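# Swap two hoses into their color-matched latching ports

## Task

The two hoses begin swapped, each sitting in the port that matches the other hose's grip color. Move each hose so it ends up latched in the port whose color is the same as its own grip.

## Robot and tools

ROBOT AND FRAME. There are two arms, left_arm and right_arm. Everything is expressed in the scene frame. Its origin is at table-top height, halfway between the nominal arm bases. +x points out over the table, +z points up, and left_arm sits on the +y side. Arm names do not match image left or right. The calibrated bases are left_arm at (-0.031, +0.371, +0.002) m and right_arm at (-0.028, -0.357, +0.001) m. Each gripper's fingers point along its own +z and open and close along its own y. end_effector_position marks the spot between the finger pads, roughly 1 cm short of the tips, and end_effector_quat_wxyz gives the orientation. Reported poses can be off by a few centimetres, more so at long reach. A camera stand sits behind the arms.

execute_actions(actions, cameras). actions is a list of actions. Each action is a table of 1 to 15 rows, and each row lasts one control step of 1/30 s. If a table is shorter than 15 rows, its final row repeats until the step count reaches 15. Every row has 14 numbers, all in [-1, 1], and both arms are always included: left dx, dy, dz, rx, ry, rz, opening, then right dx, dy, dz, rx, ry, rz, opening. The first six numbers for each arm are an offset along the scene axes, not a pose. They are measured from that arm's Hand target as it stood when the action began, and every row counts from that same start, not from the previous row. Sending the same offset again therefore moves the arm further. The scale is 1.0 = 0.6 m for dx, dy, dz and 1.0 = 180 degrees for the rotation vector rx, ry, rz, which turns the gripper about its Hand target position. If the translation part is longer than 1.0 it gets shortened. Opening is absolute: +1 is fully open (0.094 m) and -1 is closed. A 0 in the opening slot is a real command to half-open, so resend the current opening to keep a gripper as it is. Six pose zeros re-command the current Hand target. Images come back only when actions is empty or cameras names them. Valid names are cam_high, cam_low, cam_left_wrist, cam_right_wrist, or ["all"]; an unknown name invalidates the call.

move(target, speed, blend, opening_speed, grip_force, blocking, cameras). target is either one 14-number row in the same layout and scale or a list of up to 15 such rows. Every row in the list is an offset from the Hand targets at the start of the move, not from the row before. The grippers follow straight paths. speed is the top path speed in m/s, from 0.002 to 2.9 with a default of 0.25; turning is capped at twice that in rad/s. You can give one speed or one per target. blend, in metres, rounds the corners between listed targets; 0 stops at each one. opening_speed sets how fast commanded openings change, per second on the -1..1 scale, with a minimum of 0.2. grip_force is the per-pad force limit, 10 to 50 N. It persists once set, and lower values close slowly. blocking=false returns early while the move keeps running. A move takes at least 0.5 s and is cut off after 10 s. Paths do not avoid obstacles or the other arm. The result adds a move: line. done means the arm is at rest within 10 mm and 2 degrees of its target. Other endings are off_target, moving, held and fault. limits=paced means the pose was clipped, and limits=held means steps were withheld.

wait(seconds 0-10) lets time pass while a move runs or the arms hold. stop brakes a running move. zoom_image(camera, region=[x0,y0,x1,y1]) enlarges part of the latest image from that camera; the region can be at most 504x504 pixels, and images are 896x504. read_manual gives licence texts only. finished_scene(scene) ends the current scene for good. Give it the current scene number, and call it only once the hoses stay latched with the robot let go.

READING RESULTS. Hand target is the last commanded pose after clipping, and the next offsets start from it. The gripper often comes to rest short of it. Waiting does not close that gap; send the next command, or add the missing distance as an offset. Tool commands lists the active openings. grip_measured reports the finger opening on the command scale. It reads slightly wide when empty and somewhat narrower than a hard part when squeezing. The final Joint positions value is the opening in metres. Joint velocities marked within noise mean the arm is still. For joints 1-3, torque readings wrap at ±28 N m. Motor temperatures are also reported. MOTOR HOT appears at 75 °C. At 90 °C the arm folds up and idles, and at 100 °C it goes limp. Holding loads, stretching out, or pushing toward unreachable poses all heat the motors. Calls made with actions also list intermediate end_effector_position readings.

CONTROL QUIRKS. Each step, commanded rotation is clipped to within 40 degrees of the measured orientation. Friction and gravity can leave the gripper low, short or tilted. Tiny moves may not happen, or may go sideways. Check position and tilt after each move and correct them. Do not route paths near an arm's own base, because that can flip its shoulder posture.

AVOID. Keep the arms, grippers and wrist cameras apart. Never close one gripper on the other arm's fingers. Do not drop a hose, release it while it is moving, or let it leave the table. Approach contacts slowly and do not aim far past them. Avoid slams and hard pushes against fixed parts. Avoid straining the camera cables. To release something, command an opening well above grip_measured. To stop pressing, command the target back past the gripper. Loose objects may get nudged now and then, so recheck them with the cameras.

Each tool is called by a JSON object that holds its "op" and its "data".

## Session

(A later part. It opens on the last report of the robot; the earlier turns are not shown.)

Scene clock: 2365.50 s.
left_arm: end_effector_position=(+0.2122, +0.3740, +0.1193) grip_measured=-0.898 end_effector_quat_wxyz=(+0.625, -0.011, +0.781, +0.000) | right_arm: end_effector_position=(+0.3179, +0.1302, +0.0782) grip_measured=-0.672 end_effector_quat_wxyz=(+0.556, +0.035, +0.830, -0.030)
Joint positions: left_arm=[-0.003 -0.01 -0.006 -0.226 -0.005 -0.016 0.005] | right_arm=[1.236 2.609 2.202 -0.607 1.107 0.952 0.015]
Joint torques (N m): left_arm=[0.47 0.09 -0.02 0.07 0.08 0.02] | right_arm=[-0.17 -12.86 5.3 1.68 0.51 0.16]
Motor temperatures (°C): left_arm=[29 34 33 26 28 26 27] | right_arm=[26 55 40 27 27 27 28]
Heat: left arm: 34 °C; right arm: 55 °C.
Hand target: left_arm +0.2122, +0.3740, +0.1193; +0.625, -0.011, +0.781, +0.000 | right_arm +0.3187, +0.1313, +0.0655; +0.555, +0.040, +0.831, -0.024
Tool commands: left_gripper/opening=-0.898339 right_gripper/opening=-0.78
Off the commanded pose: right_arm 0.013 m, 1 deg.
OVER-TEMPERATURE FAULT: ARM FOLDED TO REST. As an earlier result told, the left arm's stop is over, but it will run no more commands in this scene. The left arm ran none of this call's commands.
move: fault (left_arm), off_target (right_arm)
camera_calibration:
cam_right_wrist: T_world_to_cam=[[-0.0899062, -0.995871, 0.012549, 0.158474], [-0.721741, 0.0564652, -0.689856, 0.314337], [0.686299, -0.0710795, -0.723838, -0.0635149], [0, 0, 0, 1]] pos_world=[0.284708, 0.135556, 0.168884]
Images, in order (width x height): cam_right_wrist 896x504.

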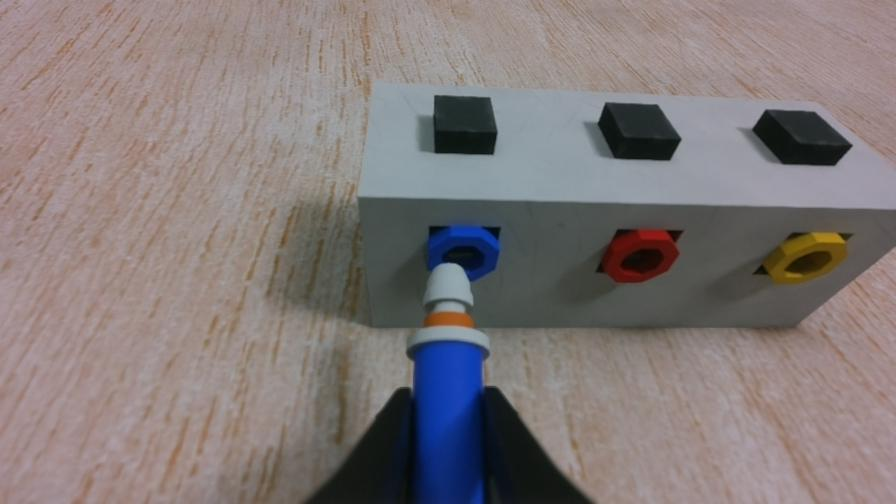

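{"op": "move", "data": {"target": [[0,0,0,0,0,0,-0.9, -0.073,0,0.116,0,0,0,-0.78],[0,0,0,0,0,0,-0.9, -0.056,-0.002,0.0242,0,0,0,-0.78],[0,0,0,0,0,0,-0.9, 0.0288,-0.0112,-0.005,0,0,0,-0.78]], "speed": [0.12, 0.06, 0.04], "blend": [0, 0.01, 0], "cameras": ["cam_right_wrist"]}}

Scene clock: 2391.57 s.
left_arm: end_effector_position=(+0.2122, +0.3740, +0.1193) grip_measured=-0.898 end_effector_quat_wxyz=(+0.625, -0.011, +0.781, +0.000) | right_arm: end_effector_position=(+0.3314, +0.1247, +0.0739) grip_measured=-0.672 end_effector_quat_wxyz=(+0.555, +0.033, +0.830, -0.029)
Joint positions: left_arm=[-0.003 -0.01 -0.006 -0.226 -0.005 -0.016 0.005] | right_arm=[1.208 2.593 2.148 -0.519 1.088 0.896 0.015]
Joint torques (N m): left_arm=[0.47 0.09 -0.02 0.07 0.08 0.02] | right_arm=[-0.8 -12.63 5.82 1.82 0.5 0.08]
Motor temperatures (°C): left_arm=[29 34 33 26 28 26 27] | right_arm=[26 65 40 29 27 27 28]
Heat: left arm: 34 °C; right arm: 65 °C.
Hand target: left_arm +0.2122, +0.3740, +0.1193; +0.625, -0.011, +0.781, +0.000 | right_arm +0.3359, +0.1245, +0.0626; +0.555, +0.040, +0.831, -0.024
Tool commands: left_gripper/opening=-0.898339 right_gripper/opening=-0.78
Off the commanded pose: right_arm 0.012 m, 1 deg.
OVER-TEMPERATURE FAULT: ARM FOLDED TO REST. As an earlier result told, the left arm's stop is over, but it will run no more commands in this scene. The left arm ran none of this call's commands.
move: fault (left_arm), off_target (right_arm)
camera_calibration:
cam_right_wrist: T_world_to_cam=[[-0.0858515, -0.996227, 0.012666, 0.152995], [-0.723326, 0.0535812, -0.688424, 0.322252], [0.685149, -0.0682639, -0.725198, -0.0761489], [0, 0, 0, 1]] pos_world=[0.298402, 0.129953, 0.164686]
Images, in order (width x height): cam_right_wrist 896x504.

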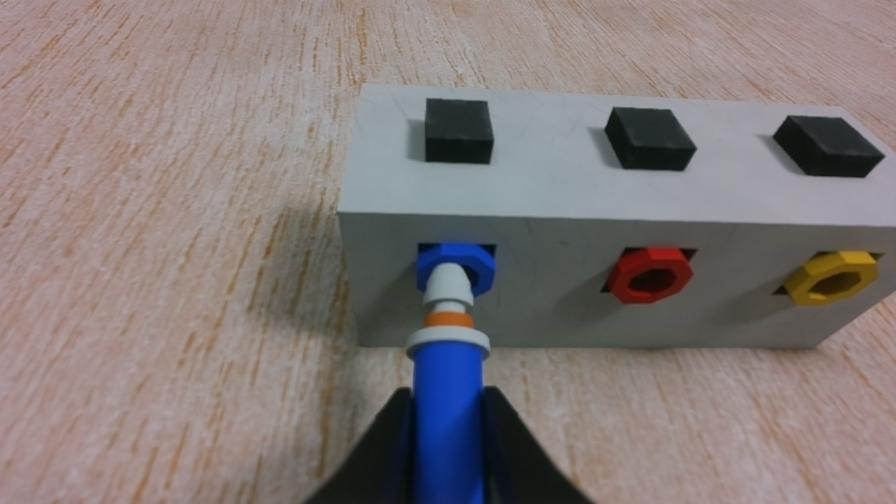

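{"op": "zoom_image", "data": {"camera": "cam_right_wrist", "region": [370, 200, 530, 360]}}

Scaled by 3.150.

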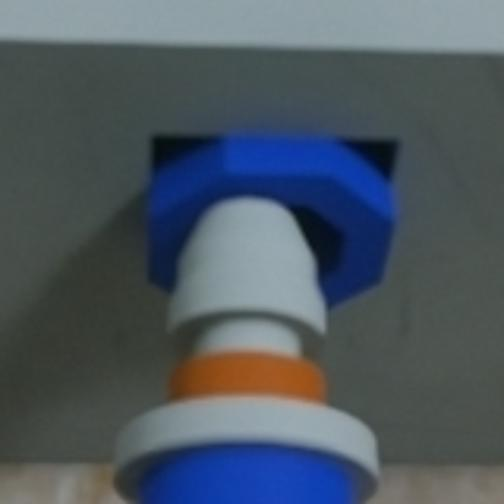

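{"op": "move", "data": {"target": [[0,0,0,0,0,0,-0.9, 0.008,-0.0065,-0.002,0,0,0,-0.78],[0,0,0,0,0,0,-0.9, 0.036,-0.0095,-0.005,0,0,0,-0.78]], "speed": 0.03, "blend": 0.003, "cameras": ["cam_right_wrist"]}}

Scene clock: 2403.87 s.
left_arm: end_effector_position=(+0.2122, +0.3740, +0.1193) grip_measured=-0.898 end_effector_quat_wxyz=(+0.625, -0.011, +0.781, +0.000) | right_arm: end_effector_position=(+0.3417, +0.1215, +0.0708) grip_measured=-0.672 end_effector_quat_wxyz=(+0.557, +0.024, +0.830, -0.035)
Joint positions: left_arm=[-0.003 -0.01 -0.006 -0.226 -0.005 -0.016 0.005] | right_arm=[1.189 2.593 2.127 -0.462 1.08 0.833 0.015]
Joint torques (N m): left_arm=[0.47 0.09 -0.02 0.08 0.08 0.02] | right_arm=[-2.74 -12.41 6.31 2.11 0.31 0.05]
Motor temperatures (°C): left_arm=[29 34 33 26 28 26 27] | right_arm=[26 67 40 29 27 27 28]
Heat: left arm: 34 °C; right arm: 67 °C.
Hand target: left_arm +0.2122, +0.3740, +0.1193; +0.625, -0.011, +0.781, +0.000 | right_arm +0.3574, +0.1189, +0.0596; +0.555, +0.040, +0.831, -0.024
Tool commands: left_gripper/opening=-0.898339 right_gripper/opening=-0.78
Off the commanded pose: right_arm 0.020 m, 2 deg.
OVER-TEMPERATURE FAULT: ARM FOLDED TO REST. As an earlier result told, the left arm's stop is over, but it will run no more commands in this scene. The left arm ran none of this call's commands.
move: fault (left_arm), off_target (right_arm)
camera_calibration:
cam_right_wrist: T_world_to_cam=[[-0.0771533, -0.996423, 0.0344765, 0.14631], [-0.722091, 0.032001, -0.691057, 0.330078], [0.687482, -0.0782125, -0.721977, -0.0854658], [0, 0, 0, 1]] pos_world=[0.308391, 0.12854, 0.161354]
Images, in order (width x height): cam_right_wrist 896x504.

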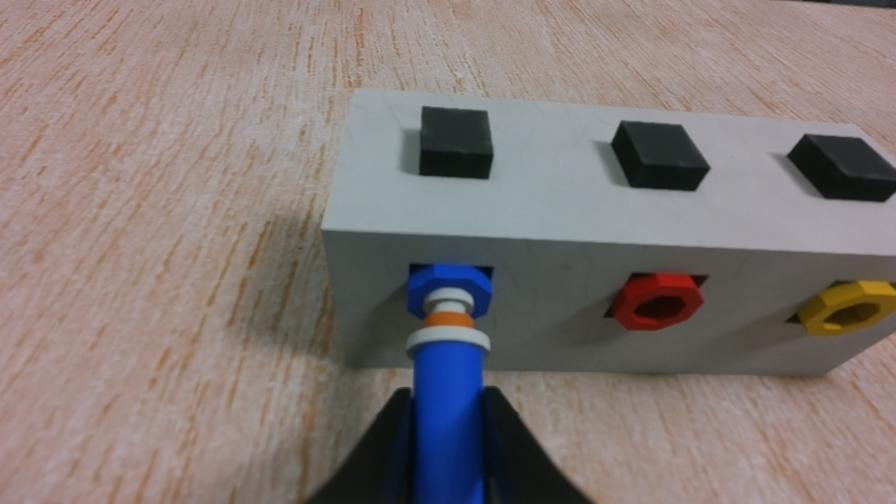

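{"op": "move", "data": {"target": [[0,0,0,0,0,0,-0.9, 0.0,0,0,-0.007,-0.072,0,-0.78]], "speed": 0.08, "grip_force": [50, 10], "cameras": ["cam_right_wrist"]}}

Scene clock: 2414.57 s.
left_arm: end_effector_position=(+0.2122, +0.3740, +0.1193) grip_measured=-0.898 end_effector_quat_wxyz=(+0.625, -0.011, +0.781, +0.000) | right_arm: end_effector_position=(+0.3415, +0.1206, +0.0676) grip_measured=-0.650 end_effector_quat_wxyz=(+0.639, +0.017, +0.767, -0.054)
Joint positions: left_arm=[-0.003 -0.01 -0.006 -0.226 -0.005 -0.016 0.005] | right_arm=[1.208 2.599 1.899 0.116 1.243 0.497 0.016]
Joint torques (N m): left_arm=[0.49 0.09 -0.02 0.07 0.08 0.02] | right_arm=[-2.74 -11.99 6.17 2.76 0.12 0.05]
Motor temperatures (°C): left_arm=[29 33 33 26 28 26 27] | right_arm=[26 68 40 31 26 27 28]
Heat: left arm: 33 °C; right arm: 68 °C.
Hand target: left_arm +0.2122, +0.3740, +0.1193; +0.625, -0.011, +0.781, +0.000 | right_arm +0.3575, +0.1189, +0.0594; +0.645, +0.036, +0.762, -0.029
Tool commands: left_gripper/opening=-0.898339 right_gripper/opening=-0.78
Off the commanded pose: right_arm 0.018 m, 4 deg.
OVER-TEMPERATURE FAULT: ARM FOLDED TO REST. As an earlier result told, the left arm's stop is over, but it will run no more commands in this scene. The left arm ran none of this call's commands.
grip_force (N): 50, 10
move: fault (left_arm), off_target (right_arm)
camera_calibration:
cam_right_wrist: T_world_to_cam=[[-0.0937971, -0.993503, 0.0644461, 0.1487], [-0.566115, -0.000024791, -0.824326, 0.287407], [0.818972, -0.113803, -0.562435, -0.139001], [0, 0, 0, 1]] pos_world=[0.290491, 0.131923, 0.149155]
Images, in order (width x height): cam_right_wrist 896x504.

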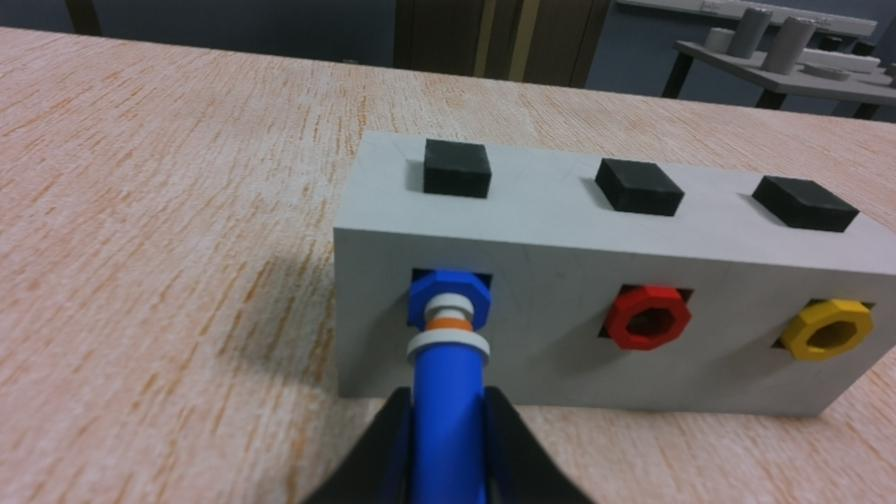

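{"op": "zoom_image", "data": {"camera": "cam_right_wrist", "region": [370, 230, 530, 390]}}

Scaled by 3.150.

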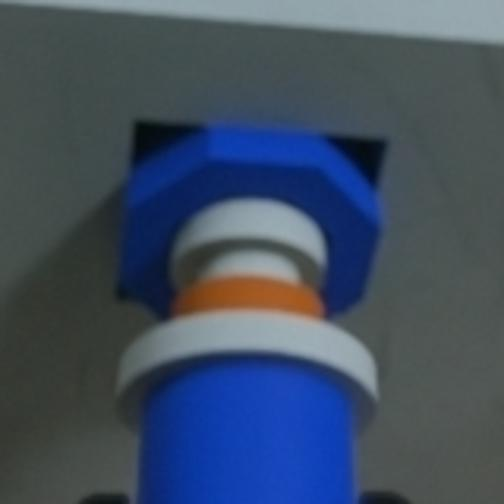

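{"op": "move", "data": {"target": [[0,0,0,0,0,0,-0.9, 0.02,-0.002,0,0,0,0,-0.8],[0,0,0,0,0,0,-0.9, 0.1473,-0.129,0,0,0,-0.0556,-0.8],[0,0,0,0,0,0,-0.9, 0.2322,-0.2453,0,0,0,-0.1,-0.8],[0,0,0,0,0,0,-0.9, 0.02,-0.002,0,0,0,0,-0.8]], "speed": [0.05, 0.15, 0.15, 0.3], "blend": [0.002, 0.01, 0.002, 0], "grip_force": [50, 50], "cameras": ["cam_right_wrist"]}}

Scene clock: 2454.57 s.
left_arm: end_effector_position=(+0.2122, +0.3740, +0.1193) grip_measured=-0.898 end_effector_quat_wxyz=(+0.625, -0.011, +0.781, +0.000) | right_arm: end_effector_position=(+0.3420, +0.1193, +0.0659) grip_measured=-0.672 end_effector_quat_wxyz=(+0.648, +0.017, +0.760, -0.045)
Joint positions: left_arm=[-0.003 -0.01 -0.006 -0.226 -0.005 -0.016 0.005] | right_arm=[1.206 2.595 1.844 0.25 1.241 0.432 0.015]
Joint torques (N m): left_arm=[0.47 0.09 -0.03 0.07 0.08 0.02] | right_arm=[-4.49 -10.92 10.02 2.25 -0.12 0.06]
Motor temperatures (°C): left_arm=[29 33 32 26 28 26 27] | right_arm=[28 70 40 37 26 27 26]
Heat: left arm: 33 °C; right arm: 70 °C.
Hand target: left_arm +0.2122, +0.3740, +0.1193; +0.625, -0.011, +0.781, +0.000 | right_arm +0.3695, +0.1176, +0.0595; +0.646, +0.036, +0.762, -0.029
Tool commands: left_gripper/opening=-0.898339 right_gripper/opening=-0.8
Off the commanded pose: right_arm 0.028 m, 3 deg.
OVER-TEMPERATURE FAULT: ARM FOLDED TO REST. As an earlier result told, the left arm's stop is over, but it will run no more commands in this scene. The left arm ran none of this call's commands.
move: fault (left_arm), off_target (right_arm)
camera_calibration:
cam_right_wrist: T_world_to_cam=[[-0.084004, -0.995268, 0.0488281, 0.145551], [-0.546861, 0.00508326, -0.837208, 0.279968], [0.832999, -0.097031, -0.5447, -0.14857], [0, 0, 0, 1]] pos_world=[0.289089, 0.129023, 0.146359]
Images, in order (width x height): cam_right_wrist 896x504.

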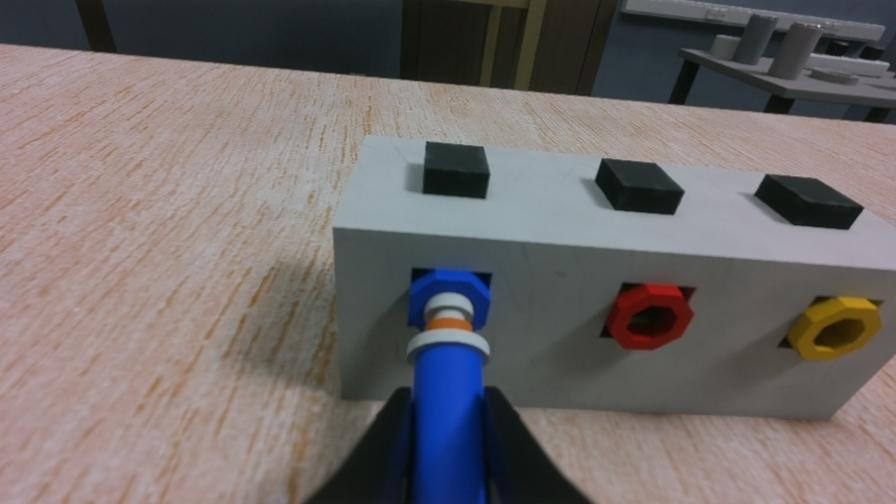

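{"op": "zoom_image", "data": {"camera": "cam_right_wrist", "region": [380, 240, 520, 380]}}

Scaled by 3.600.

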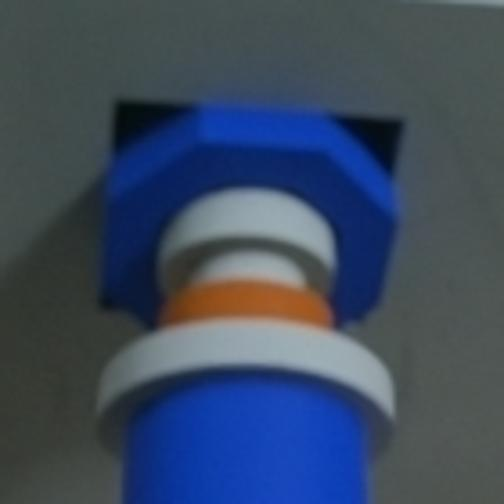

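{"op": "move", "data": {"target": [[0,0,0,0,0,0,-0.9, 0.2122,-0.2432,0,0,0,-0.1,-0.8]], "speed": 0.15, "cameras": ["cam_right_wrist"]}}

Scene clock: 2467.70 s.
left_arm: end_effector_position=(+0.2122, +0.3740, +0.1193) grip_measured=-0.898 end_effector_quat_wxyz=(+0.625, -0.011, +0.781, +0.000) | right_arm: end_effector_position=(+0.3499, +0.1086, +0.0647) grip_measured=-0.672 end_effector_quat_wxyz=(+0.639, +0.017, +0.769, -0.017)
Joint positions: left_arm=[-0.003 -0.01 -0.006 -0.226 -0.005 -0.016 0.005] | right_arm=[1.178 2.538 1.741 0.313 1.166 0.446 0.015]
Joint torques (N m): left_arm=[0.47 0.09 -0.03 0.07 0.08 0.02] | right_arm=[-26.7 -12.89 4.59 1.93 1.13 0.45]
Motor temperatures (°C): left_arm=[29 33 32 26 28 26 27] | right_arm=[29 67 43 36 26 27 27]
Heat: left arm: 33 °C; right arm: 67 °C.
Hand target: left_arm +0.2122, +0.3740, +0.1193; +0.625, -0.011, +0.781, +0.000 | right_arm +0.4968, -0.0281, +0.0595; +0.633, +0.155, +0.747, -0.129
Tool commands: left_gripper/opening=-0.898339 right_gripper/opening=-0.8
Off the commanded pose: right_arm 0.201 m, 21 deg.
OVER-TEMPERATURE FAULT: ARM FOLDED TO REST. As an earlier result told, the left arm's stop is over, but it will run no more commands in this scene. The left arm ran none of this call's commands.
move: fault (left_arm), off_target (right_arm)
camera_calibration:
cam_right_wrist: T_world_to_cam=[[-0.0477167, -0.998833, 0.00752569, 0.12594], [-0.56809, 0.0209405, -0.8227, 0.288057], [0.821582, -0.0435318, -0.568426, -0.157108], [0, 0, 0, 1]] pos_world=[0.298729, 0.112922, 0.146732]
Images, in order (width x height): cam_right_wrist 896x504.

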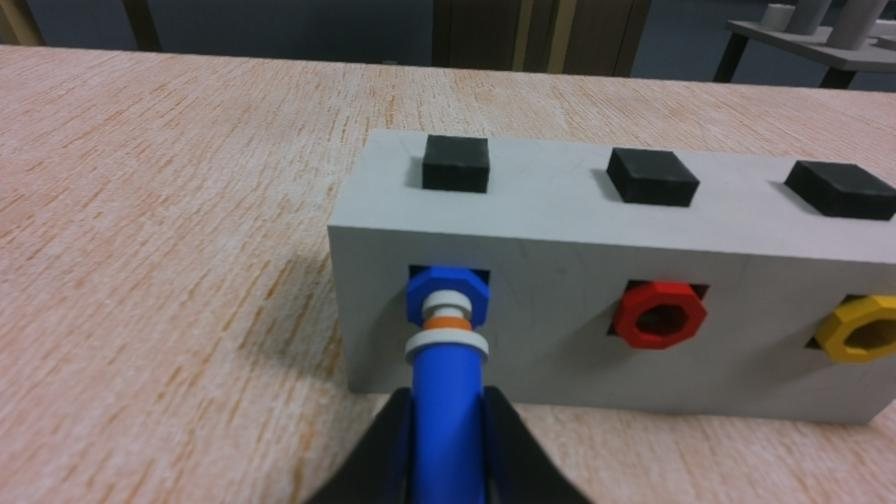

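{"op": "move", "data": {"target": [[0,0,0,0,0,0,-0.9, -0.2413,0.2285,0.004,0,0,0.105,-0.8]], "speed": 0.25, "cameras": ["cam_high", "cam_right_wrist"]}}

Scene clock: 2476.67 s.
left_arm: end_effector_position=(+0.2122, +0.3740, +0.1193) grip_measured=-0.898 end_effector_quat_wxyz=(+0.625, -0.011, +0.781, +0.000) | right_arm: end_effector_position=(+0.3410, +0.1170, +0.0666) grip_measured=-0.672 end_effector_quat_wxyz=(+0.642, +0.010, +0.767, -0.009)
Joint positions: left_arm=[-0.003 -0.01 -0.006 -0.226 -0.005 -0.016 0.005] | right_arm=[1.198 2.54 1.742 0.331 1.168 0.433 0.015]
Joint torques (N m): left_arm=[0.47 0.08 -0.02 0.08 0.08 0.02] | right_arm=[-1.88 -11.11 8.76 1.95 0.69 0.11]
Motor temperatures (°C): left_arm=[29 33 32 26 28 26 27] | right_arm=[43 66 42 35 27 27 27]
Heat: left arm: 33 °C; right arm: 66 °C.
Hand target: left_arm +0.2122, +0.3740, +0.1193; +0.625, -0.011, +0.781, +0.000 | right_arm +0.3522, +0.1089, +0.0620; +0.646, +0.030, +0.763, -0.024
Tool commands: left_gripper/opening=-0.898339 right_gripper/opening=-0.8
Off the commanded pose: right_arm 0.014 m, 3 deg.
OVER-TEMPERATURE FAULT: ARM FOLDED TO REST. As an earlier result told, the left arm's stop is over, but it will run no more commands in this scene. The left arm ran none of this call's commands.
move: fault (left_arm), off_target (right_arm)
camera_calibration:
cam_right_wrist: T_world_to_cam=[[-0.0273251, -0.999619, 0.00387398, 0.127289], [-0.562386, 0.012169, -0.826785, 0.283767], [0.826423, -0.0247707, -0.562504, -0.152514], [0, 0, 0, 1]] pos_world=[0.289106, 0.12001, 0.148331]
Images, in order (width x height): cam_high 896x504, cam_right_wrist 896x504.

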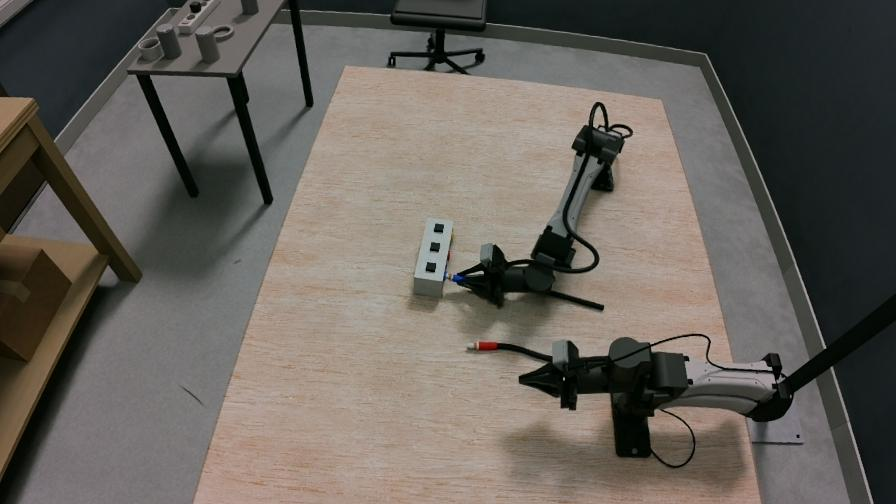

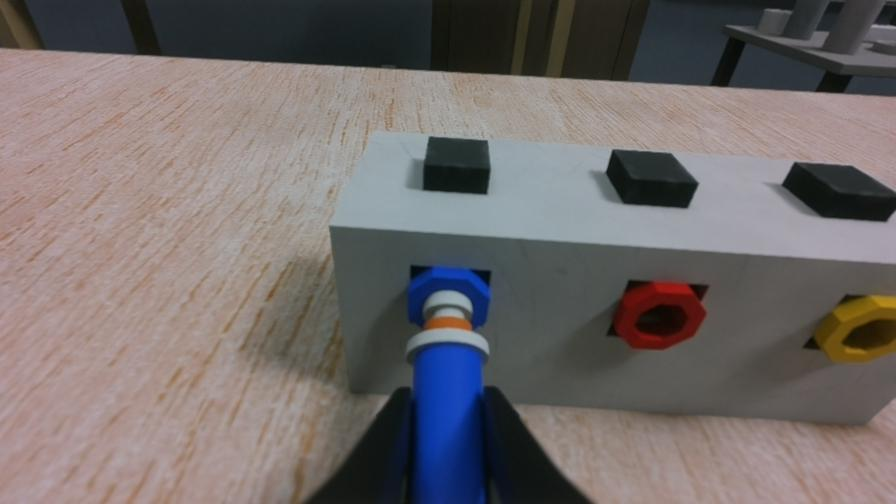

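{"op": "zoom_image", "data": {"camera": "cam_right_wrist", "region": [380, 240, 520, 380]}}

Scaled by 3.600.

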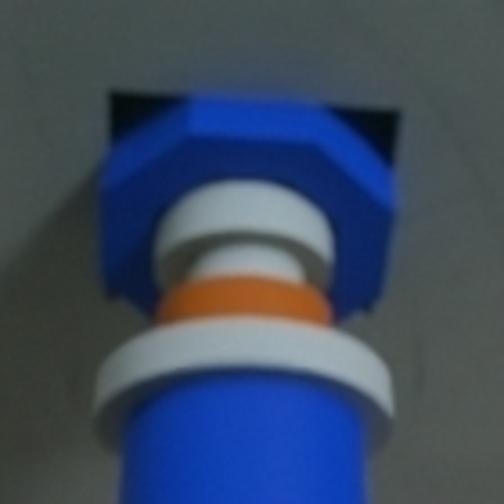

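{"op": "move", "data": {"target": [[0,0,0,0,0,0,-0.9, 0.0,0.012,0.03,0,0,-0.022,-0.8],[0,0,0,0,0,0,-0.9, 0.0233,0.012,0.042,0,0,-0.022,-0.8]], "speed": 0.08, "blend": 0.003, "grip_force": [50, 10], "cameras": ["cam_right_wrist"]}}

Scene clock: 2541.53 s.
left_arm: end_effector_position=(+0.2122, +0.3740, +0.1193) grip_measured=-0.898 end_effector_quat_wxyz=(+0.625, -0.011, +0.781, +0.000) | right_arm: end_effector_position=(+0.3416, +0.1193, +0.0687) grip_measured=-0.650 end_effector_quat_wxyz=(+0.630, +0.003, +0.773, -0.069)
Joint positions: left_arm=[-0.003 -0.01 -0.006 -0.226 -0.005 -0.016 0.005] | right_arm=[1.206 2.594 1.924 0.027 1.237 0.51 0.016]
Joint torques (N m): left_arm=[0.49 0.09 -0.02 0.07 0.08 0.02] | right_arm=[-3.67 -13.39 11.07 2.33 0.57 0.16]
Motor temperatures (°C): left_arm=[29 33 32 26 28 26 27] | right_arm=[30 64 44 33 27 27 27]
Heat: left arm: 33 °C; right arm: 64 °C.
Hand target: left_arm +0.2122, +0.3740, +0.1193; +0.625, -0.011, +0.781, +0.000 | right_arm +0.3662, +0.1161, +0.0871; +0.645, +0.057, +0.761, -0.046
Tool commands: left_gripper/opening=-0.898339 right_gripper/opening=-0.8
Off the commanded pose: right_arm 0.031 m, 7 deg.
OVER-TEMPERATURE FAULT: ARM FOLDED TO REST. As an earlier result told, the left arm's stop is over, but it will run no more commands in this scene. The left arm ran none of this call's commands.
grip_force (N): 50, 10
move: fault (left_arm), off_target (right_arm)
camera_calibration:
cam_right_wrist: T_world_to_cam=[[-0.0908316, -0.9902, 0.106087, 0.143154], [-0.585456, -0.0330801, -0.810029, 0.297828], [0.805599, -0.135686, -0.576714, -0.130472], [0, 0, 0, 1]] pos_world=[0.292476, 0.1339, 0.150817]
Images, in order (width x height): cam_right_wrist 896x504.

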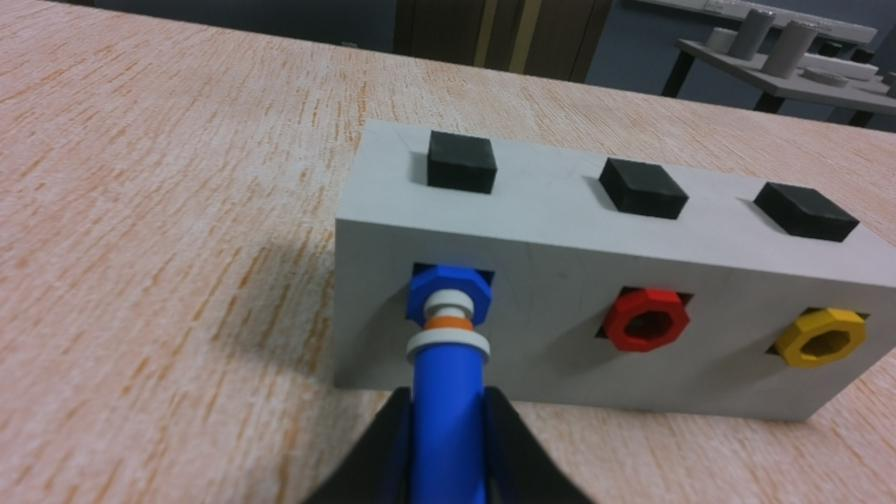

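{"op": "move", "data": {"target": [[0,0,0,0,0,0,-0.9, 0.0,0.0,0.025,0.03,-0.003,-0.0055,-0.8],[0,0,0,0,0,0,-0.9, 0.04,-0.01,0.035,0.03,-0.003,-0.0055,-0.8]], "speed": 0.08, "blend": 0.003, "cameras": ["cam_right_wrist"]}}

Scene clock: 2548.43 s.
left_arm: end_effector_position=(+0.2122, +0.3740, +0.1193) grip_measured=-0.898 end_effector_quat_wxyz=(+0.625, -0.011, +0.781, +0.000) | right_arm: end_effector_position=(+0.3425, +0.1194, +0.0686) grip_measured=-0.650 end_effector_quat_wxyz=(+0.628, +0.019, +0.776, -0.055)
Joint positions: left_arm=[-0.003 -0.01 -0.006 -0.226 -0.005 -0.016 0.005] | right_arm=[1.204 2.594 1.935 -0.001 1.229 0.568 0.016]
Joint torques (N m): left_arm=[0.47 0.09 -0.03 0.07 0.08 0.02] | right_arm=[-7.32 -16.66 10.89 2.65 0.32 0.07]
Motor temperatures (°C): left_arm=[29 33 32 26 28 26 27] | right_arm=[30 66 45 35 27 27 27]
Heat: left arm: 33 °C; right arm: 66 °C.
Hand target: left_arm +0.2122, +0.3740, +0.1193; +0.625, -0.011, +0.781, +0.000 | right_arm +0.3900, +0.1102, +0.1081; +0.644, +0.094, +0.759, -0.015
Tool commands: left_gripper/opening=-0.898339 right_gripper/opening=-0.8
Off the commanded pose: right_arm 0.063 m, 10 deg.
OVER-TEMPERATURE FAULT: ARM FOLDED TO REST. As an earlier result told, the left arm's stop is over, but it will run no more commands in this scene. The left arm ran none of this call's commands.
grip_force (N): 50, 10
move: fault (left_arm), off_target (right_arm)
camera_calibration:
cam_right_wrist: T_world_to_cam=[[-0.0977977, -0.99309, 0.0648728, 0.148848], [-0.589209, 0.00524471, -0.807963, 0.294918], [0.80204, -0.117241, -0.585651, -0.131737], [0, 0, 0, 1]] pos_world=[0.293984, 0.130827, 0.151475]
Images, in order (width x height): cam_right_wrist 896x504.

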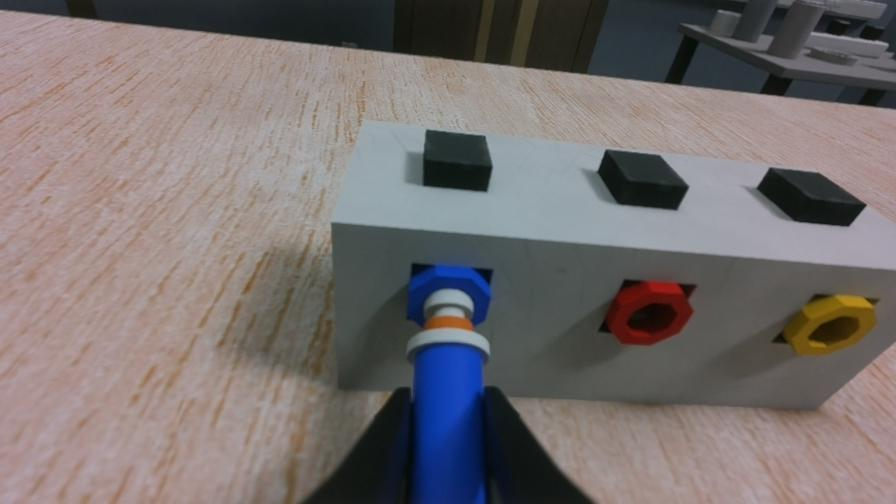

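{"op": "zoom_image", "data": {"camera": "cam_right_wrist", "region": [390, 250, 510, 370]}}

Scaled by 4.200.

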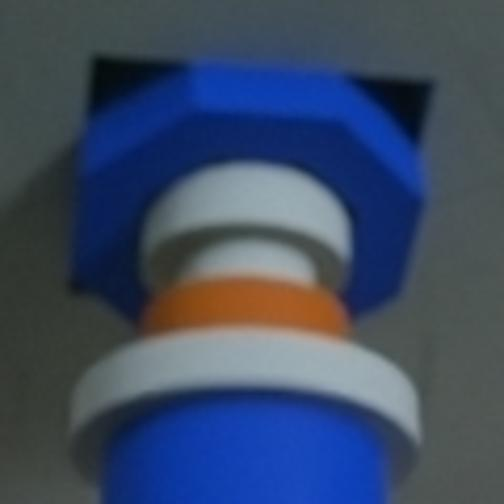

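{"op": "move", "data": {"target": [[0,0,0,0,0,0,-0.9, 0,0,0,0,0,0,-0.85],[0,0,0,0,0,0,-0.9, 0.1016,-0.1045,0,0,0,-0.0444,-0.85]], "speed": 0.12, "grip_force": [50, 50], "cameras": ["cam_right_wrist"]}}

Scene clock: 2577.63 s.
left_arm: end_effector_position=(+0.2122, +0.3740, +0.1193) grip_measured=-0.898 end_effector_quat_wxyz=(+0.625, -0.011, +0.781, +0.000) | right_arm: end_effector_position=(+0.3471, +0.1152, +0.0683) grip_measured=-0.672 end_effector_quat_wxyz=(+0.625, +0.020, +0.778, -0.056)
Joint positions: left_arm=[-0.003 -0.01 -0.006 -0.226 -0.005 -0.016 0.005] | right_arm=[1.193 2.586 1.924 -0.001 1.218 0.569 0.015]
Joint torques (N m): left_arm=[0.47 0.09 -0.03 0.07 0.08 0.03] | right_arm=[-17.92 -18.35 6.56 2.74 0.66 0.29]
Motor temperatures (°C): left_arm=[29 32 32 26 28 26 27] | right_arm=[32 76 49 37 26 27 26]
Heat: left arm: 32 °C; right arm: 76 °C. Fold the right arm in close to its base, or ease its load, before you think long.
Hand target: left_arm +0.2122, +0.3740, +0.1193; +0.625, -0.011, +0.781, +0.000 | right_arm +0.4511, +0.0474, +0.1081; +0.642, +0.146, +0.750, -0.060
Tool commands: left_gripper/opening=-0.898339 right_gripper/opening=-0.85
Off the commanded pose: right_arm 0.130 m, 15 deg.
OVER-TEMPERATURE FAULT: ARM FOLDED TO REST. As an earlier result told, the left arm's stop is over, but it will run no more commands in this scene. The left arm ran none of this call's commands.
MOTOR HOT: joint 2 (shoulder) of the right arm reports 76 °C; the controller's stop level is 90 °C. To cool a motor, set the load down, stop pushing, or move to a pose that needs little force.
move: fault (left_arm), off_target (right_arm)
camera_calibration:
cam_right_wrist: T_world_to_cam=[[-0.0999914, -0.992905, 0.0643511, 0.145982], [-0.595074, 0.00784325, -0.803633, 0.298799], [0.797426, -0.11865, -0.591636, -0.133779], [0, 0, 0, 1]] pos_world=[0.299083, 0.12673, 0.151582]
Images, in order (width x height): cam_right_wrist 896x504.

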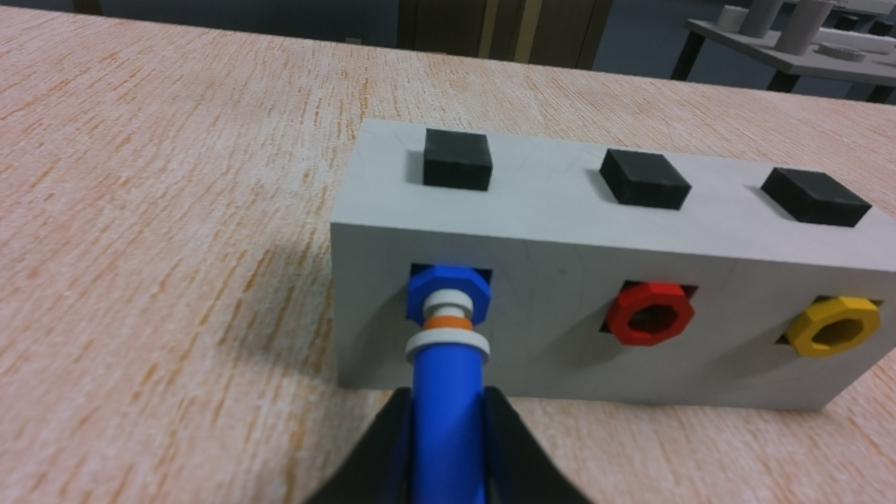

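{"op": "move", "data": {"target": [[0,0,0,0,0,0,-0.9, 0.0558,-0.0722,-0.038,0,0,-0.0278,-0.85],[0,0,0,0,0,0,-0.9, -0.1518,0.1143,-0.0552,0,0,0.0444,-0.85]], "speed": [0.2,0.3], "cameras": ["cam_right_wrist"]}}

Scene clock: 2584.67 s.
left_arm: end_effector_position=(+0.2122, +0.3740, +0.1193) grip_measured=-0.898 end_effector_quat_wxyz=(+0.625, -0.011, +0.781, +0.000) | right_arm: end_effector_position=(+0.3418, +0.1202, +0.0679) grip_measured=-0.672 end_effector_quat_wxyz=(+0.633, +0.046, +0.772, -0.032)
Joint positions: left_arm=[-0.003 -0.01 -0.006 -0.226 -0.005 -0.016 0.005] | right_arm=[1.206 2.596 1.924 0.037 1.234 0.617 0.015]
Joint torques (N m): left_arm=[0.49 0.09 -0.03 0.07 0.08 0.02] | right_arm=[-2.76 -12.12 10.04 2.27 0.66 0.37]
Motor temperatures (°C): left_arm=[29 32 31 26 28 26 27] | right_arm=[36 80 48 37 27 27 27]
Heat: left arm: 32 °C; right arm: 80 °C. Fold the right arm in close to its base, or ease its load, before you think long.
Hand target: left_arm +0.2122, +0.3740, +0.1193; +0.625, -0.011, +0.781, +0.000 | right_arm +0.3598, +0.1161, +0.0750; +0.644, +0.094, +0.759, -0.015
Tool commands: left_gripper/opening=-0.898339 right_gripper/opening=-0.85
Off the commanded pose: right_arm 0.020 m, 6 deg.
OVER-TEMPERATURE FAULT: ARM FOLDED TO REST. As an earlier result told, the left arm's stop is over, but it will run no more commands in this scene. The left arm ran none of this call's commands.
MOTOR HOT: still on. Joint 2 (shoulder) of the right arm reports 80 °C.
move: fault (left_arm), off_target (right_arm)
camera_calibration:
cam_right_wrist: T_world_to_cam=[[-0.109821, -0.993936, -0.00552238, 0.158689], [-0.574977, 0.0680596, -0.815334, 0.281981], [0.810766, -0.0863652, -0.578965, -0.13857], [0, 0, 0, 1]] pos_world=[0.291908, 0.126568, 0.150558]
Images, in order (width x height): cam_right_wrist 896x504.

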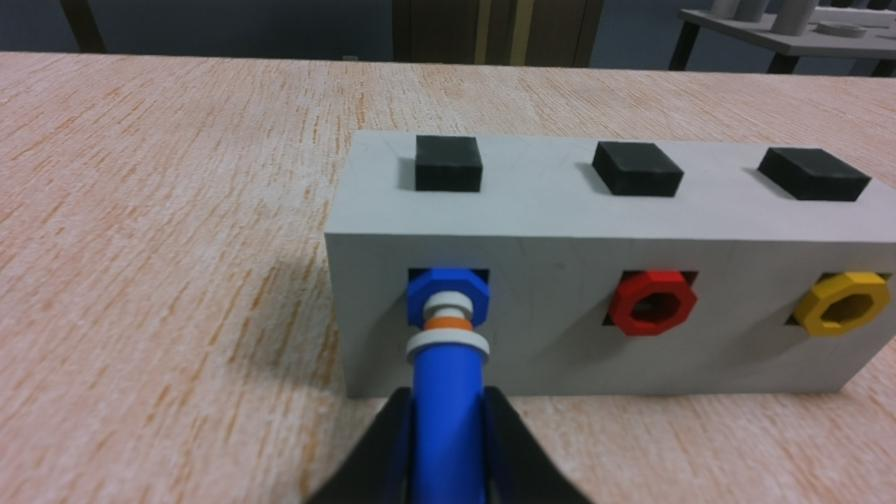

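{"op": "move", "data": {"target": [[0,0,0,0,0,0,-0.9, -0.0747,0.008,0.0,0,0,0,-0.85],[0,0,0,0,0,0,-0.9, -0.2,-0.06,0.125,0,0,0,-0.85],[0,0,0,0,0,0,-0.9, -0.3167,-0.4195,0.275,0,0,0,-0.85]], "speed": [0.15,0.25,0.3], "blend": [0.005,0.02,0], "cameras": ["cam_right_wrist"]}}

Scene clock: 2594.73 s.
left_arm: end_effector_position=(+0.2122, +0.3740, +0.1193) grip_measured=-0.898 end_effector_quat_wxyz=(+0.625, -0.011, +0.781, +0.000) | right_arm: end_effector_position=(+0.1712, -0.1416, +0.2357) grip_measured=-0.672 end_effector_quat_wxyz=(+0.643, +0.078, +0.761, -0.029)
Joint positions: left_arm=[-0.003 -0.01 -0.006 -0.226 -0.005 -0.016 0.005] | right_arm=[1.468 1.506 1.108 -1.311 1.398 1.769 0.015]
Joint torques (N m): left_arm=[0.47 0.09 -0.02 0.07 0.08 0.02] | right_arm=[0.65 -4.26 8.34 0.01 0.66 0.36]
Motor temperatures (°C): left_arm=[29 32 31 26 28 26 27] | right_arm=[34 78 48 36 27 27 27]
Heat: left arm: 32 °C; right arm: 78 °C. Fold the right arm in close to its base, or ease its load, before you think long.
Hand target: left_arm +0.2122, +0.3740, +0.1193; +0.625, -0.011, +0.781, +0.000 | right_arm +0.1699, -0.1357, +0.2399; +0.644, +0.094, +0.759, -0.015
Tool commands: left_gripper/opening=-0.898339 right_gripper/opening=-0.85
Off the commanded pose: right_arm 0.008 m, 2 deg.
OVER-TEMPERATURE FAULT: ARM FOLDED TO REST. As an earlier result told, the left arm's stop is over, but it will run no more commands in this scene. The left arm ran none of this call's commands.
MOTOR HOT: still on. Joint 2 (shoulder) of the right arm reports 78 °C.
move: fault (left_arm)
camera_calibration:
cam_right_wrist: T_world_to_cam=[[-0.154238, -0.986579, -0.0536022, -0.099411], [-0.543986, 0.130083, -0.828949, 0.345272], [0.824797, -0.098697, -0.556749, 0.0648715], [0, 0, 0, 1]] pos_world=[0.118985, -0.136588, 0.317002]
Images, in order (width x height): cam_right_wrist 896x504.

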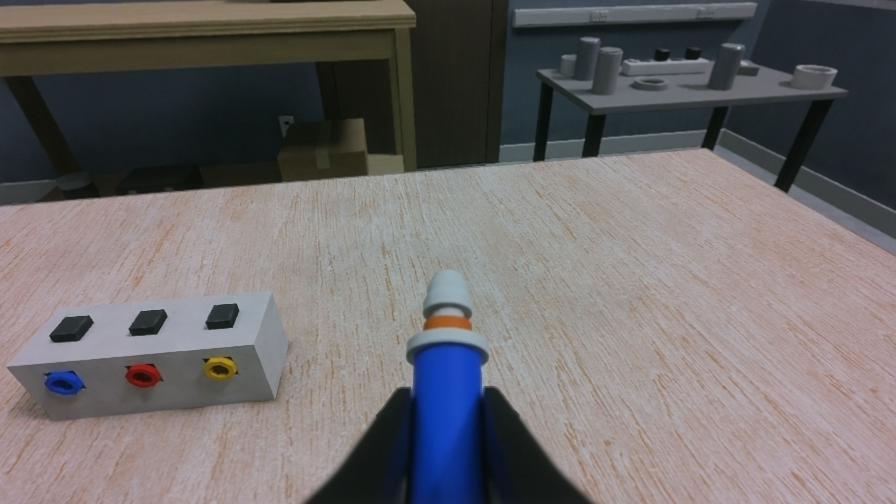

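{"op": "wait", "data": {"seconds": 10}}

{"op": "wait", "data": {"seconds": 10}}

{"op": "wait", "data": {"seconds": 10}}

{"op": "wait", "data": {"seconds": 10}}

Scene clock: 2637.80 s.
left_arm: end_effector_position=(+0.2122, +0.3740, +0.1193) grip_measured=-0.898 end_effector_quat_wxyz=(+0.625, -0.011, +0.781, +0.000) | right_arm: end_effector_position=(+0.1712, -0.1417, +0.2357) grip_measured=-0.672 end_effector_quat_wxyz=(+0.643, +0.078, +0.761, -0.029)
Joint positions: left_arm=[-0.003 -0.01 -0.006 -0.226 -0.005 -0.016 0.005] | right_arm=[1.468 1.506 1.108 -1.312 1.398 1.769 0.015]
Joint torques (N m): left_arm=[0.47 0.09 -0.03 0.08 0.08 0.02] | right_arm=[0.65 -4.25 8.34 0.02 0.67 0.35]
Motor temperatures (°C): left_arm=[29 32 31 26 28 26 27] | right_arm=[30 60 46 31 27 27 27]
Heat: left arm: 32 °C; right arm: 60 °C.
Hand target: left_arm +0.2122, +0.3740, +0.1193; +0.625, -0.011, +0.781, +0.000 | right_arm +0.1699, -0.1357, +0.2399; +0.644, +0.094, +0.759, -0.015
Tool commands: left_gripper/opening=-0.898339 right_gripper/opening=-0.85
Off the commanded pose: right_arm 0.008 m, 2 deg.
OVER-TEMPERATURE FAULT: ARM FOLDED TO REST. As an earlier result told, the left arm's stop is over, but it will run no more commands in this scene.
MOTOR HOT: cleared for the motors of the right arm.
wait: 10.00 s; at rest from the start

Scene clock: 2647.80 s.
left_arm: end_effector_position=(+0.2122, +0.3740, +0.1193) grip_measured=-0.898 end_effector_quat_wxyz=(+0.625, -0.011, +0.781, +0.000) | right_arm: end_effector_position=(+0.1712, -0.1417, +0.2357) grip_measured=-0.672 end_effector_quat_wxyz=(+0.643, +0.078, +0.761, -0.029)
Joint positions: left_arm=[-0.003 -0.01 -0.006 -0.226 -0.005 -0.016 0.005] | right_arm=[1.468 1.506 1.108 -1.312 1.398 1.769 0.015]
Joint torques (N m): left_arm=[0.47 0.09 -0.02 0.07 0.08 0.02] | right_arm=[0.65 -4.22 8.34 0.02 0.67 0.35]
Motor temperatures (°C): left_arm=[29 32 31 26 28 26 27] | right_arm=[29 58 46 31 27 27 27]
Heat: left arm: 32 °C; right arm: 58 °C.
Hand target: left_arm +0.2122, +0.3740, +0.1193; +0.625, -0.011, +0.781, +0.000 | right_arm +0.1699, -0.1357, +0.2399; +0.644, +0.094, +0.759, -0.015
Tool commands: left_gripper/opening=-0.898339 right_gripper/opening=-0.85
Off the commanded pose: right_arm 0.008 m, 2 deg.
OVER-TEMPERATURE FAULT: ARM FOLDED TO REST. As an earlier result told, the left arm's stop is over, but it will run no more commands in this scene.
wait: 10.00 s; at rest by 0.17 s

Scene clock: 2657.80 s.
left_arm: end_effector_position=(+0.2122, +0.3740, +0.1193) grip_measured=-0.898 end_effector_quat_wxyz=(+0.625, -0.011, +0.781, +0.000) | right_arm: end_effector_position=(+0.1712, -0.1417, +0.2357) grip_measured=-0.672 end_effector_quat_wxyz=(+0.643, +0.078, +0.761, -0.029)
Joint positions: left_arm=[-0.003 -0.01 -0.006 -0.226 -0.005 -0.016 0.005] | right_arm=[1.468 1.506 1.108 -1.312 1.398 1.769 0.015]
Joint torques (N m): left_arm=[0.47 0.1 -0.03 0.07 0.08 0.02] | right_arm=[0.66 -4.26 8.35 0.03 0.67 0.35]
Motor temperatures (°C): left_arm=[29 32 31 26 28 26 27] | right_arm=[29 56 46 30 27 27 27]
Heat: left arm: 32 °C; right arm: 56 °C.
Hand target: left_arm +0.2122, +0.3740, +0.1193; +0.625, -0.011, +0.781, +0.000 | right_arm +0.1699, -0.1357, +0.2399; +0.644, +0.094, +0.759, -0.015
Tool commands: left_gripper/opening=-0.898339 right_gripper/opening=-0.85
Off the commanded pose: right_arm 0.008 m, 2 deg.
OVER-TEMPERATURE FAULT: ARM FOLDED TO REST. As an earlier result told, the left arm's stop is over, but it will run no more commands in this scene.
wait: 10.00 s; at rest by 0.17 s

Scene clock: 2667.80 s.
left_arm: end_effector_position=(+0.2122, +0.3740, +0.1193) grip_measured=-0.898 end_effector_quat_wxyz=(+0.625, -0.011, +0.781, +0.000) | right_arm: end_effector_position=(+0.1712, -0.1417, +0.2357) grip_measured=-0.672 end_effector_quat_wxyz=(+0.643, +0.078, +0.761, -0.029)
Joint positions: left_arm=[-0.003 -0.01 -0.006 -0.226 -0.005 -0.016 0.005] | right_arm=[1.468 1.506 1.108 -1.312 1.398 1.769 0.015]
Joint torques (N m): left_arm=[0.47 0.09 -0.02 0.07 0.08 0.02] | right_arm=[0.65 -4.25 8.34 0.02 0.67 0.36]
Heat: left arm: 32 °C; right arm: 54 °C.
Hand target: left_arm +0.2122, +0.3740, +0.1193; +0.625, -0.011, +0.781, +0.000 | right_arm +0.1699, -0.1357, +0.2399; +0.644, +0.094, +0.759, -0.015
Tool commands: left_gripper/opening=-0.898339 right_gripper/opening=-0.85
Off the commanded pose: right_arm 0.008 m, 2 deg.
OVER-TEMPERATURE FAULT: ARM FOLDED TO REST. As an earlier result told, the left arm's stop is over, but it will run no more commands in this scene.
wait: 10.00 s; at rest by 0.17 s

{"op": "move", "data": {"target": [[0,0,0,0,0,0,-0.9, 0.117,0.3595,-0.133,-0.0205,0.0739,0.0259,-0.85],[0,0,0,0,0,0,-0.9, 0.175,0.4445,-0.175,-0.0205,0.0739,0.0259,-0.85],[0,0,0,0,0,0,-0.9, 0.192,0.443,-0.2665,-0.0205,0.0739,0.0259,-0.85],[0,0,0,0,0,0,-0.9, 0.277,0.4303,-0.2957,-0.0205,0.0739,0.0259,-0.85]], "speed": [0.25, 0.12, 0.06, 0.04], "blend": [0.02, 0, 0.01, 0], "cameras": ["cam_right_wrist"]}}

Scene clock: 2677.93 s.
left_arm: end_effector_position=(+0.2122, +0.3740, +0.1193) grip_measured=-0.898 end_effector_quat_wxyz=(+0.625, -0.011, +0.781, +0.000) | right_arm: end_effector_position=(+0.3323, +0.1230, +0.0750) grip_measured=-0.672 end_effector_quat_wxyz=(+0.556, +0.035, +0.830, -0.027)
Joint positions: left_arm=[-0.003 -0.01 -0.006 -0.226 -0.005 -0.016 0.005] | right_arm=[1.206 2.582 2.13 -0.505 1.086 0.892 0.015]
Joint torques (N m): left_arm=[0.47 0.09 -0.02 0.07 0.08 0.02] | right_arm=[-0.68 -12.56 5.71 1.81 0.51 0.07]
Motor temperatures (°C): left_arm=[29 32 31 26 28 26 27] | right_arm=[28 55 46 30 27 27 28]
Heat: left arm: 32 °C; right arm: 55 °C.
Hand target: left_arm +0.2122, +0.3740, +0.1193; +0.625, -0.011, +0.781, +0.000 | right_arm +0.3360, +0.1227, +0.0629; +0.555, +0.040, +0.831, -0.024
Tool commands: left_gripper/opening=-0.898339 right_gripper/opening=-0.85
Off the commanded pose: right_arm 0.013 m, 1 deg.
OVER-TEMPERATURE FAULT: ARM FOLDED TO REST. As an earlier result told, the left arm's stop is over, but it will run no more commands in this scene. The left arm ran none of this call's commands.
move: fault (left_arm), off_target (right_arm)
camera_calibration:
cam_right_wrist: T_world_to_cam=[[-0.0859807, -0.996258, 0.00878368, 0.151736], [-0.722698, 0.0562979, -0.688867, 0.323164], [0.685795, -0.0655772, -0.724834, -0.0765617], [0, 0, 0, 1]] pos_world=[0.299102, 0.127954, 0.16579]
Images, in order (width x height): cam_right_wrist 896x504.

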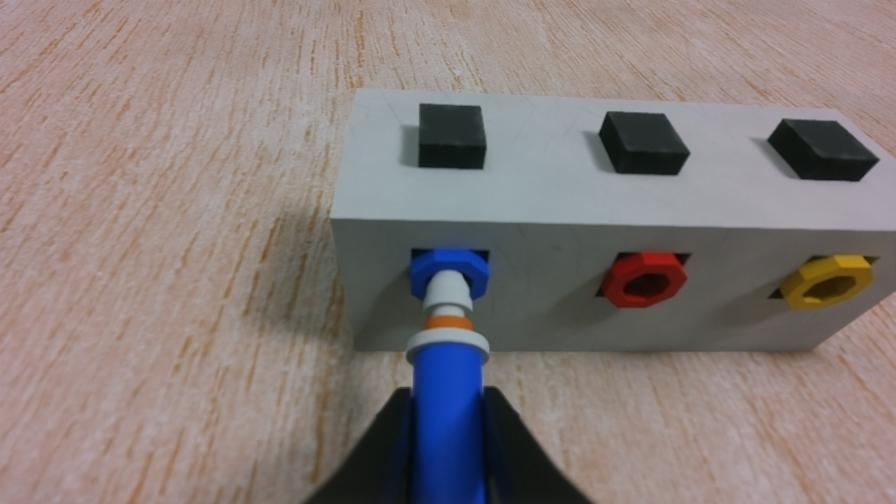

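{"op": "move", "data": {"target": [[0,0,0,0,0,0,-0.9, 0.036,-0.0035,-0.004,0,0,0,-0.85]], "speed": 0.03}}

{"op": "move", "data": {"target": [[0,0,0,0,0,0,-0.9, 0.085,-0.0573,0,0,0,-0.025,-0.85]], "speed": 0.08, "grip_force": [50, 10], "cameras": ["cam_right_wrist"]}}

Scene clock: 2682.47 s.
left_arm: end_effector_position=(+0.2122, +0.3740, +0.1193) grip_measured=-0.898 end_effector_quat_wxyz=(+0.625, -0.011, +0.781, +0.000) | right_arm: end_effector_position=(+0.3421, +0.1215, +0.0726) grip_measured=-0.672 end_effector_quat_wxyz=(+0.556, +0.024, +0.830, -0.034)
Joint positions: left_arm=[-0.003 -0.01 -0.006 -0.226 -0.005 -0.016 0.005] | right_arm=[1.188 2.59 2.13 -0.469 1.077 0.833 0.015]
Joint torques (N m): left_arm=[0.47 0.09 -0.03 0.07 0.08 0.02] | right_arm=[-2.59 -11.66 7.24 2.1 0.33 0.02]
Motor temperatures (°C): left_arm=[29 32 31 26 28 26 27] | right_arm=[28 57 46 31 27 27 28]
Heat: left arm: 32 °C; right arm: 57 °C.
Hand target: left_arm +0.2122, +0.3740, +0.1193; +0.625, -0.011, +0.781, +0.000 | right_arm +0.3577, +0.1205, +0.0603; +0.555, +0.040, +0.831, -0.024
Tool commands: left_gripper/opening=-0.898339 right_gripper/opening=-0.85
Off the commanded pose: right_arm 0.020 m, 2 deg.
OVER-TEMPERATURE FAULT: ARM FOLDED TO REST. As an earlier result told, the left arm's stop is over, but it will run no more commands in this scene. The left arm ran none of this call's commands.
move: fault (left_arm), off_target (right_arm)

Scene clock: 2683.50 s.
left_arm: end_effector_position=(+0.2122, +0.3740, +0.1193) grip_measured=-0.898 end_effector_quat_wxyz=(+0.625, -0.011, +0.781, +0.000) | right_arm: end_effector_position=(+0.3481, +0.1182, +0.0684) grip_measured=-0.650 end_effector_quat_wxyz=(+0.547, +0.016, +0.836, -0.039)
Joint positions: left_arm=[-0.003 -0.01 -0.006 -0.226 -0.005 -0.016 0.005] | right_arm=[1.173 2.59 2.126 -0.468 1.052 0.811 0.016]
Joint torques (N m): left_arm=[0.47 0.09 -0.02 0.08 0.08 0.02] | right_arm=[-10.32 -12.64 5.57 2.46 0.5 -0.03]
Motor temperatures (°C): left_arm=[29 32 31 26 28 26 27] | right_arm=[29 57 46 31 27 27 27]
Heat: left arm: 32 °C; right arm: 57 °C.
Hand target: left_arm +0.2122, +0.3740, +0.1193; +0.625, -0.011, +0.781, +0.000 | right_arm +0.4086, +0.0861, +0.0603; +0.554, +0.072, +0.828, -0.046
Tool commands: left_gripper/opening=-0.898339 right_gripper/opening=-0.85
Off the commanded pose: right_arm 0.069 m, 7 deg.
OVER-TEMPERATURE FAULT: ARM FOLDED TO REST. As an earlier result told, the left arm's stop is over, but it will run no more commands in this scene. The left arm ran none of this call's commands.
grip_force (N): 50, 10
move: fault (left_arm), off_target (right_arm)
camera_calibration:
cam_right_wrist: T_world_to_cam=[[-0.0671925, -0.996494, 0.0498471, 0.139019], [-0.738525, 0.0160811, -0.674034, 0.3396], [0.670869, -0.0821034, -0.737017, -0.0845562], [0, 0, 0, 1]] pos_world=[0.316871, 0.126128, 0.159653]
Images, in order (width x height): cam_right_wrist 896x504.

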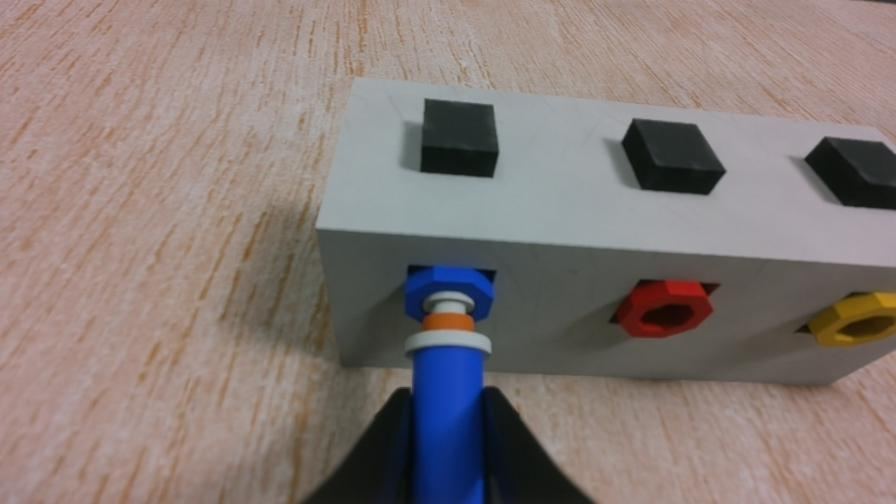

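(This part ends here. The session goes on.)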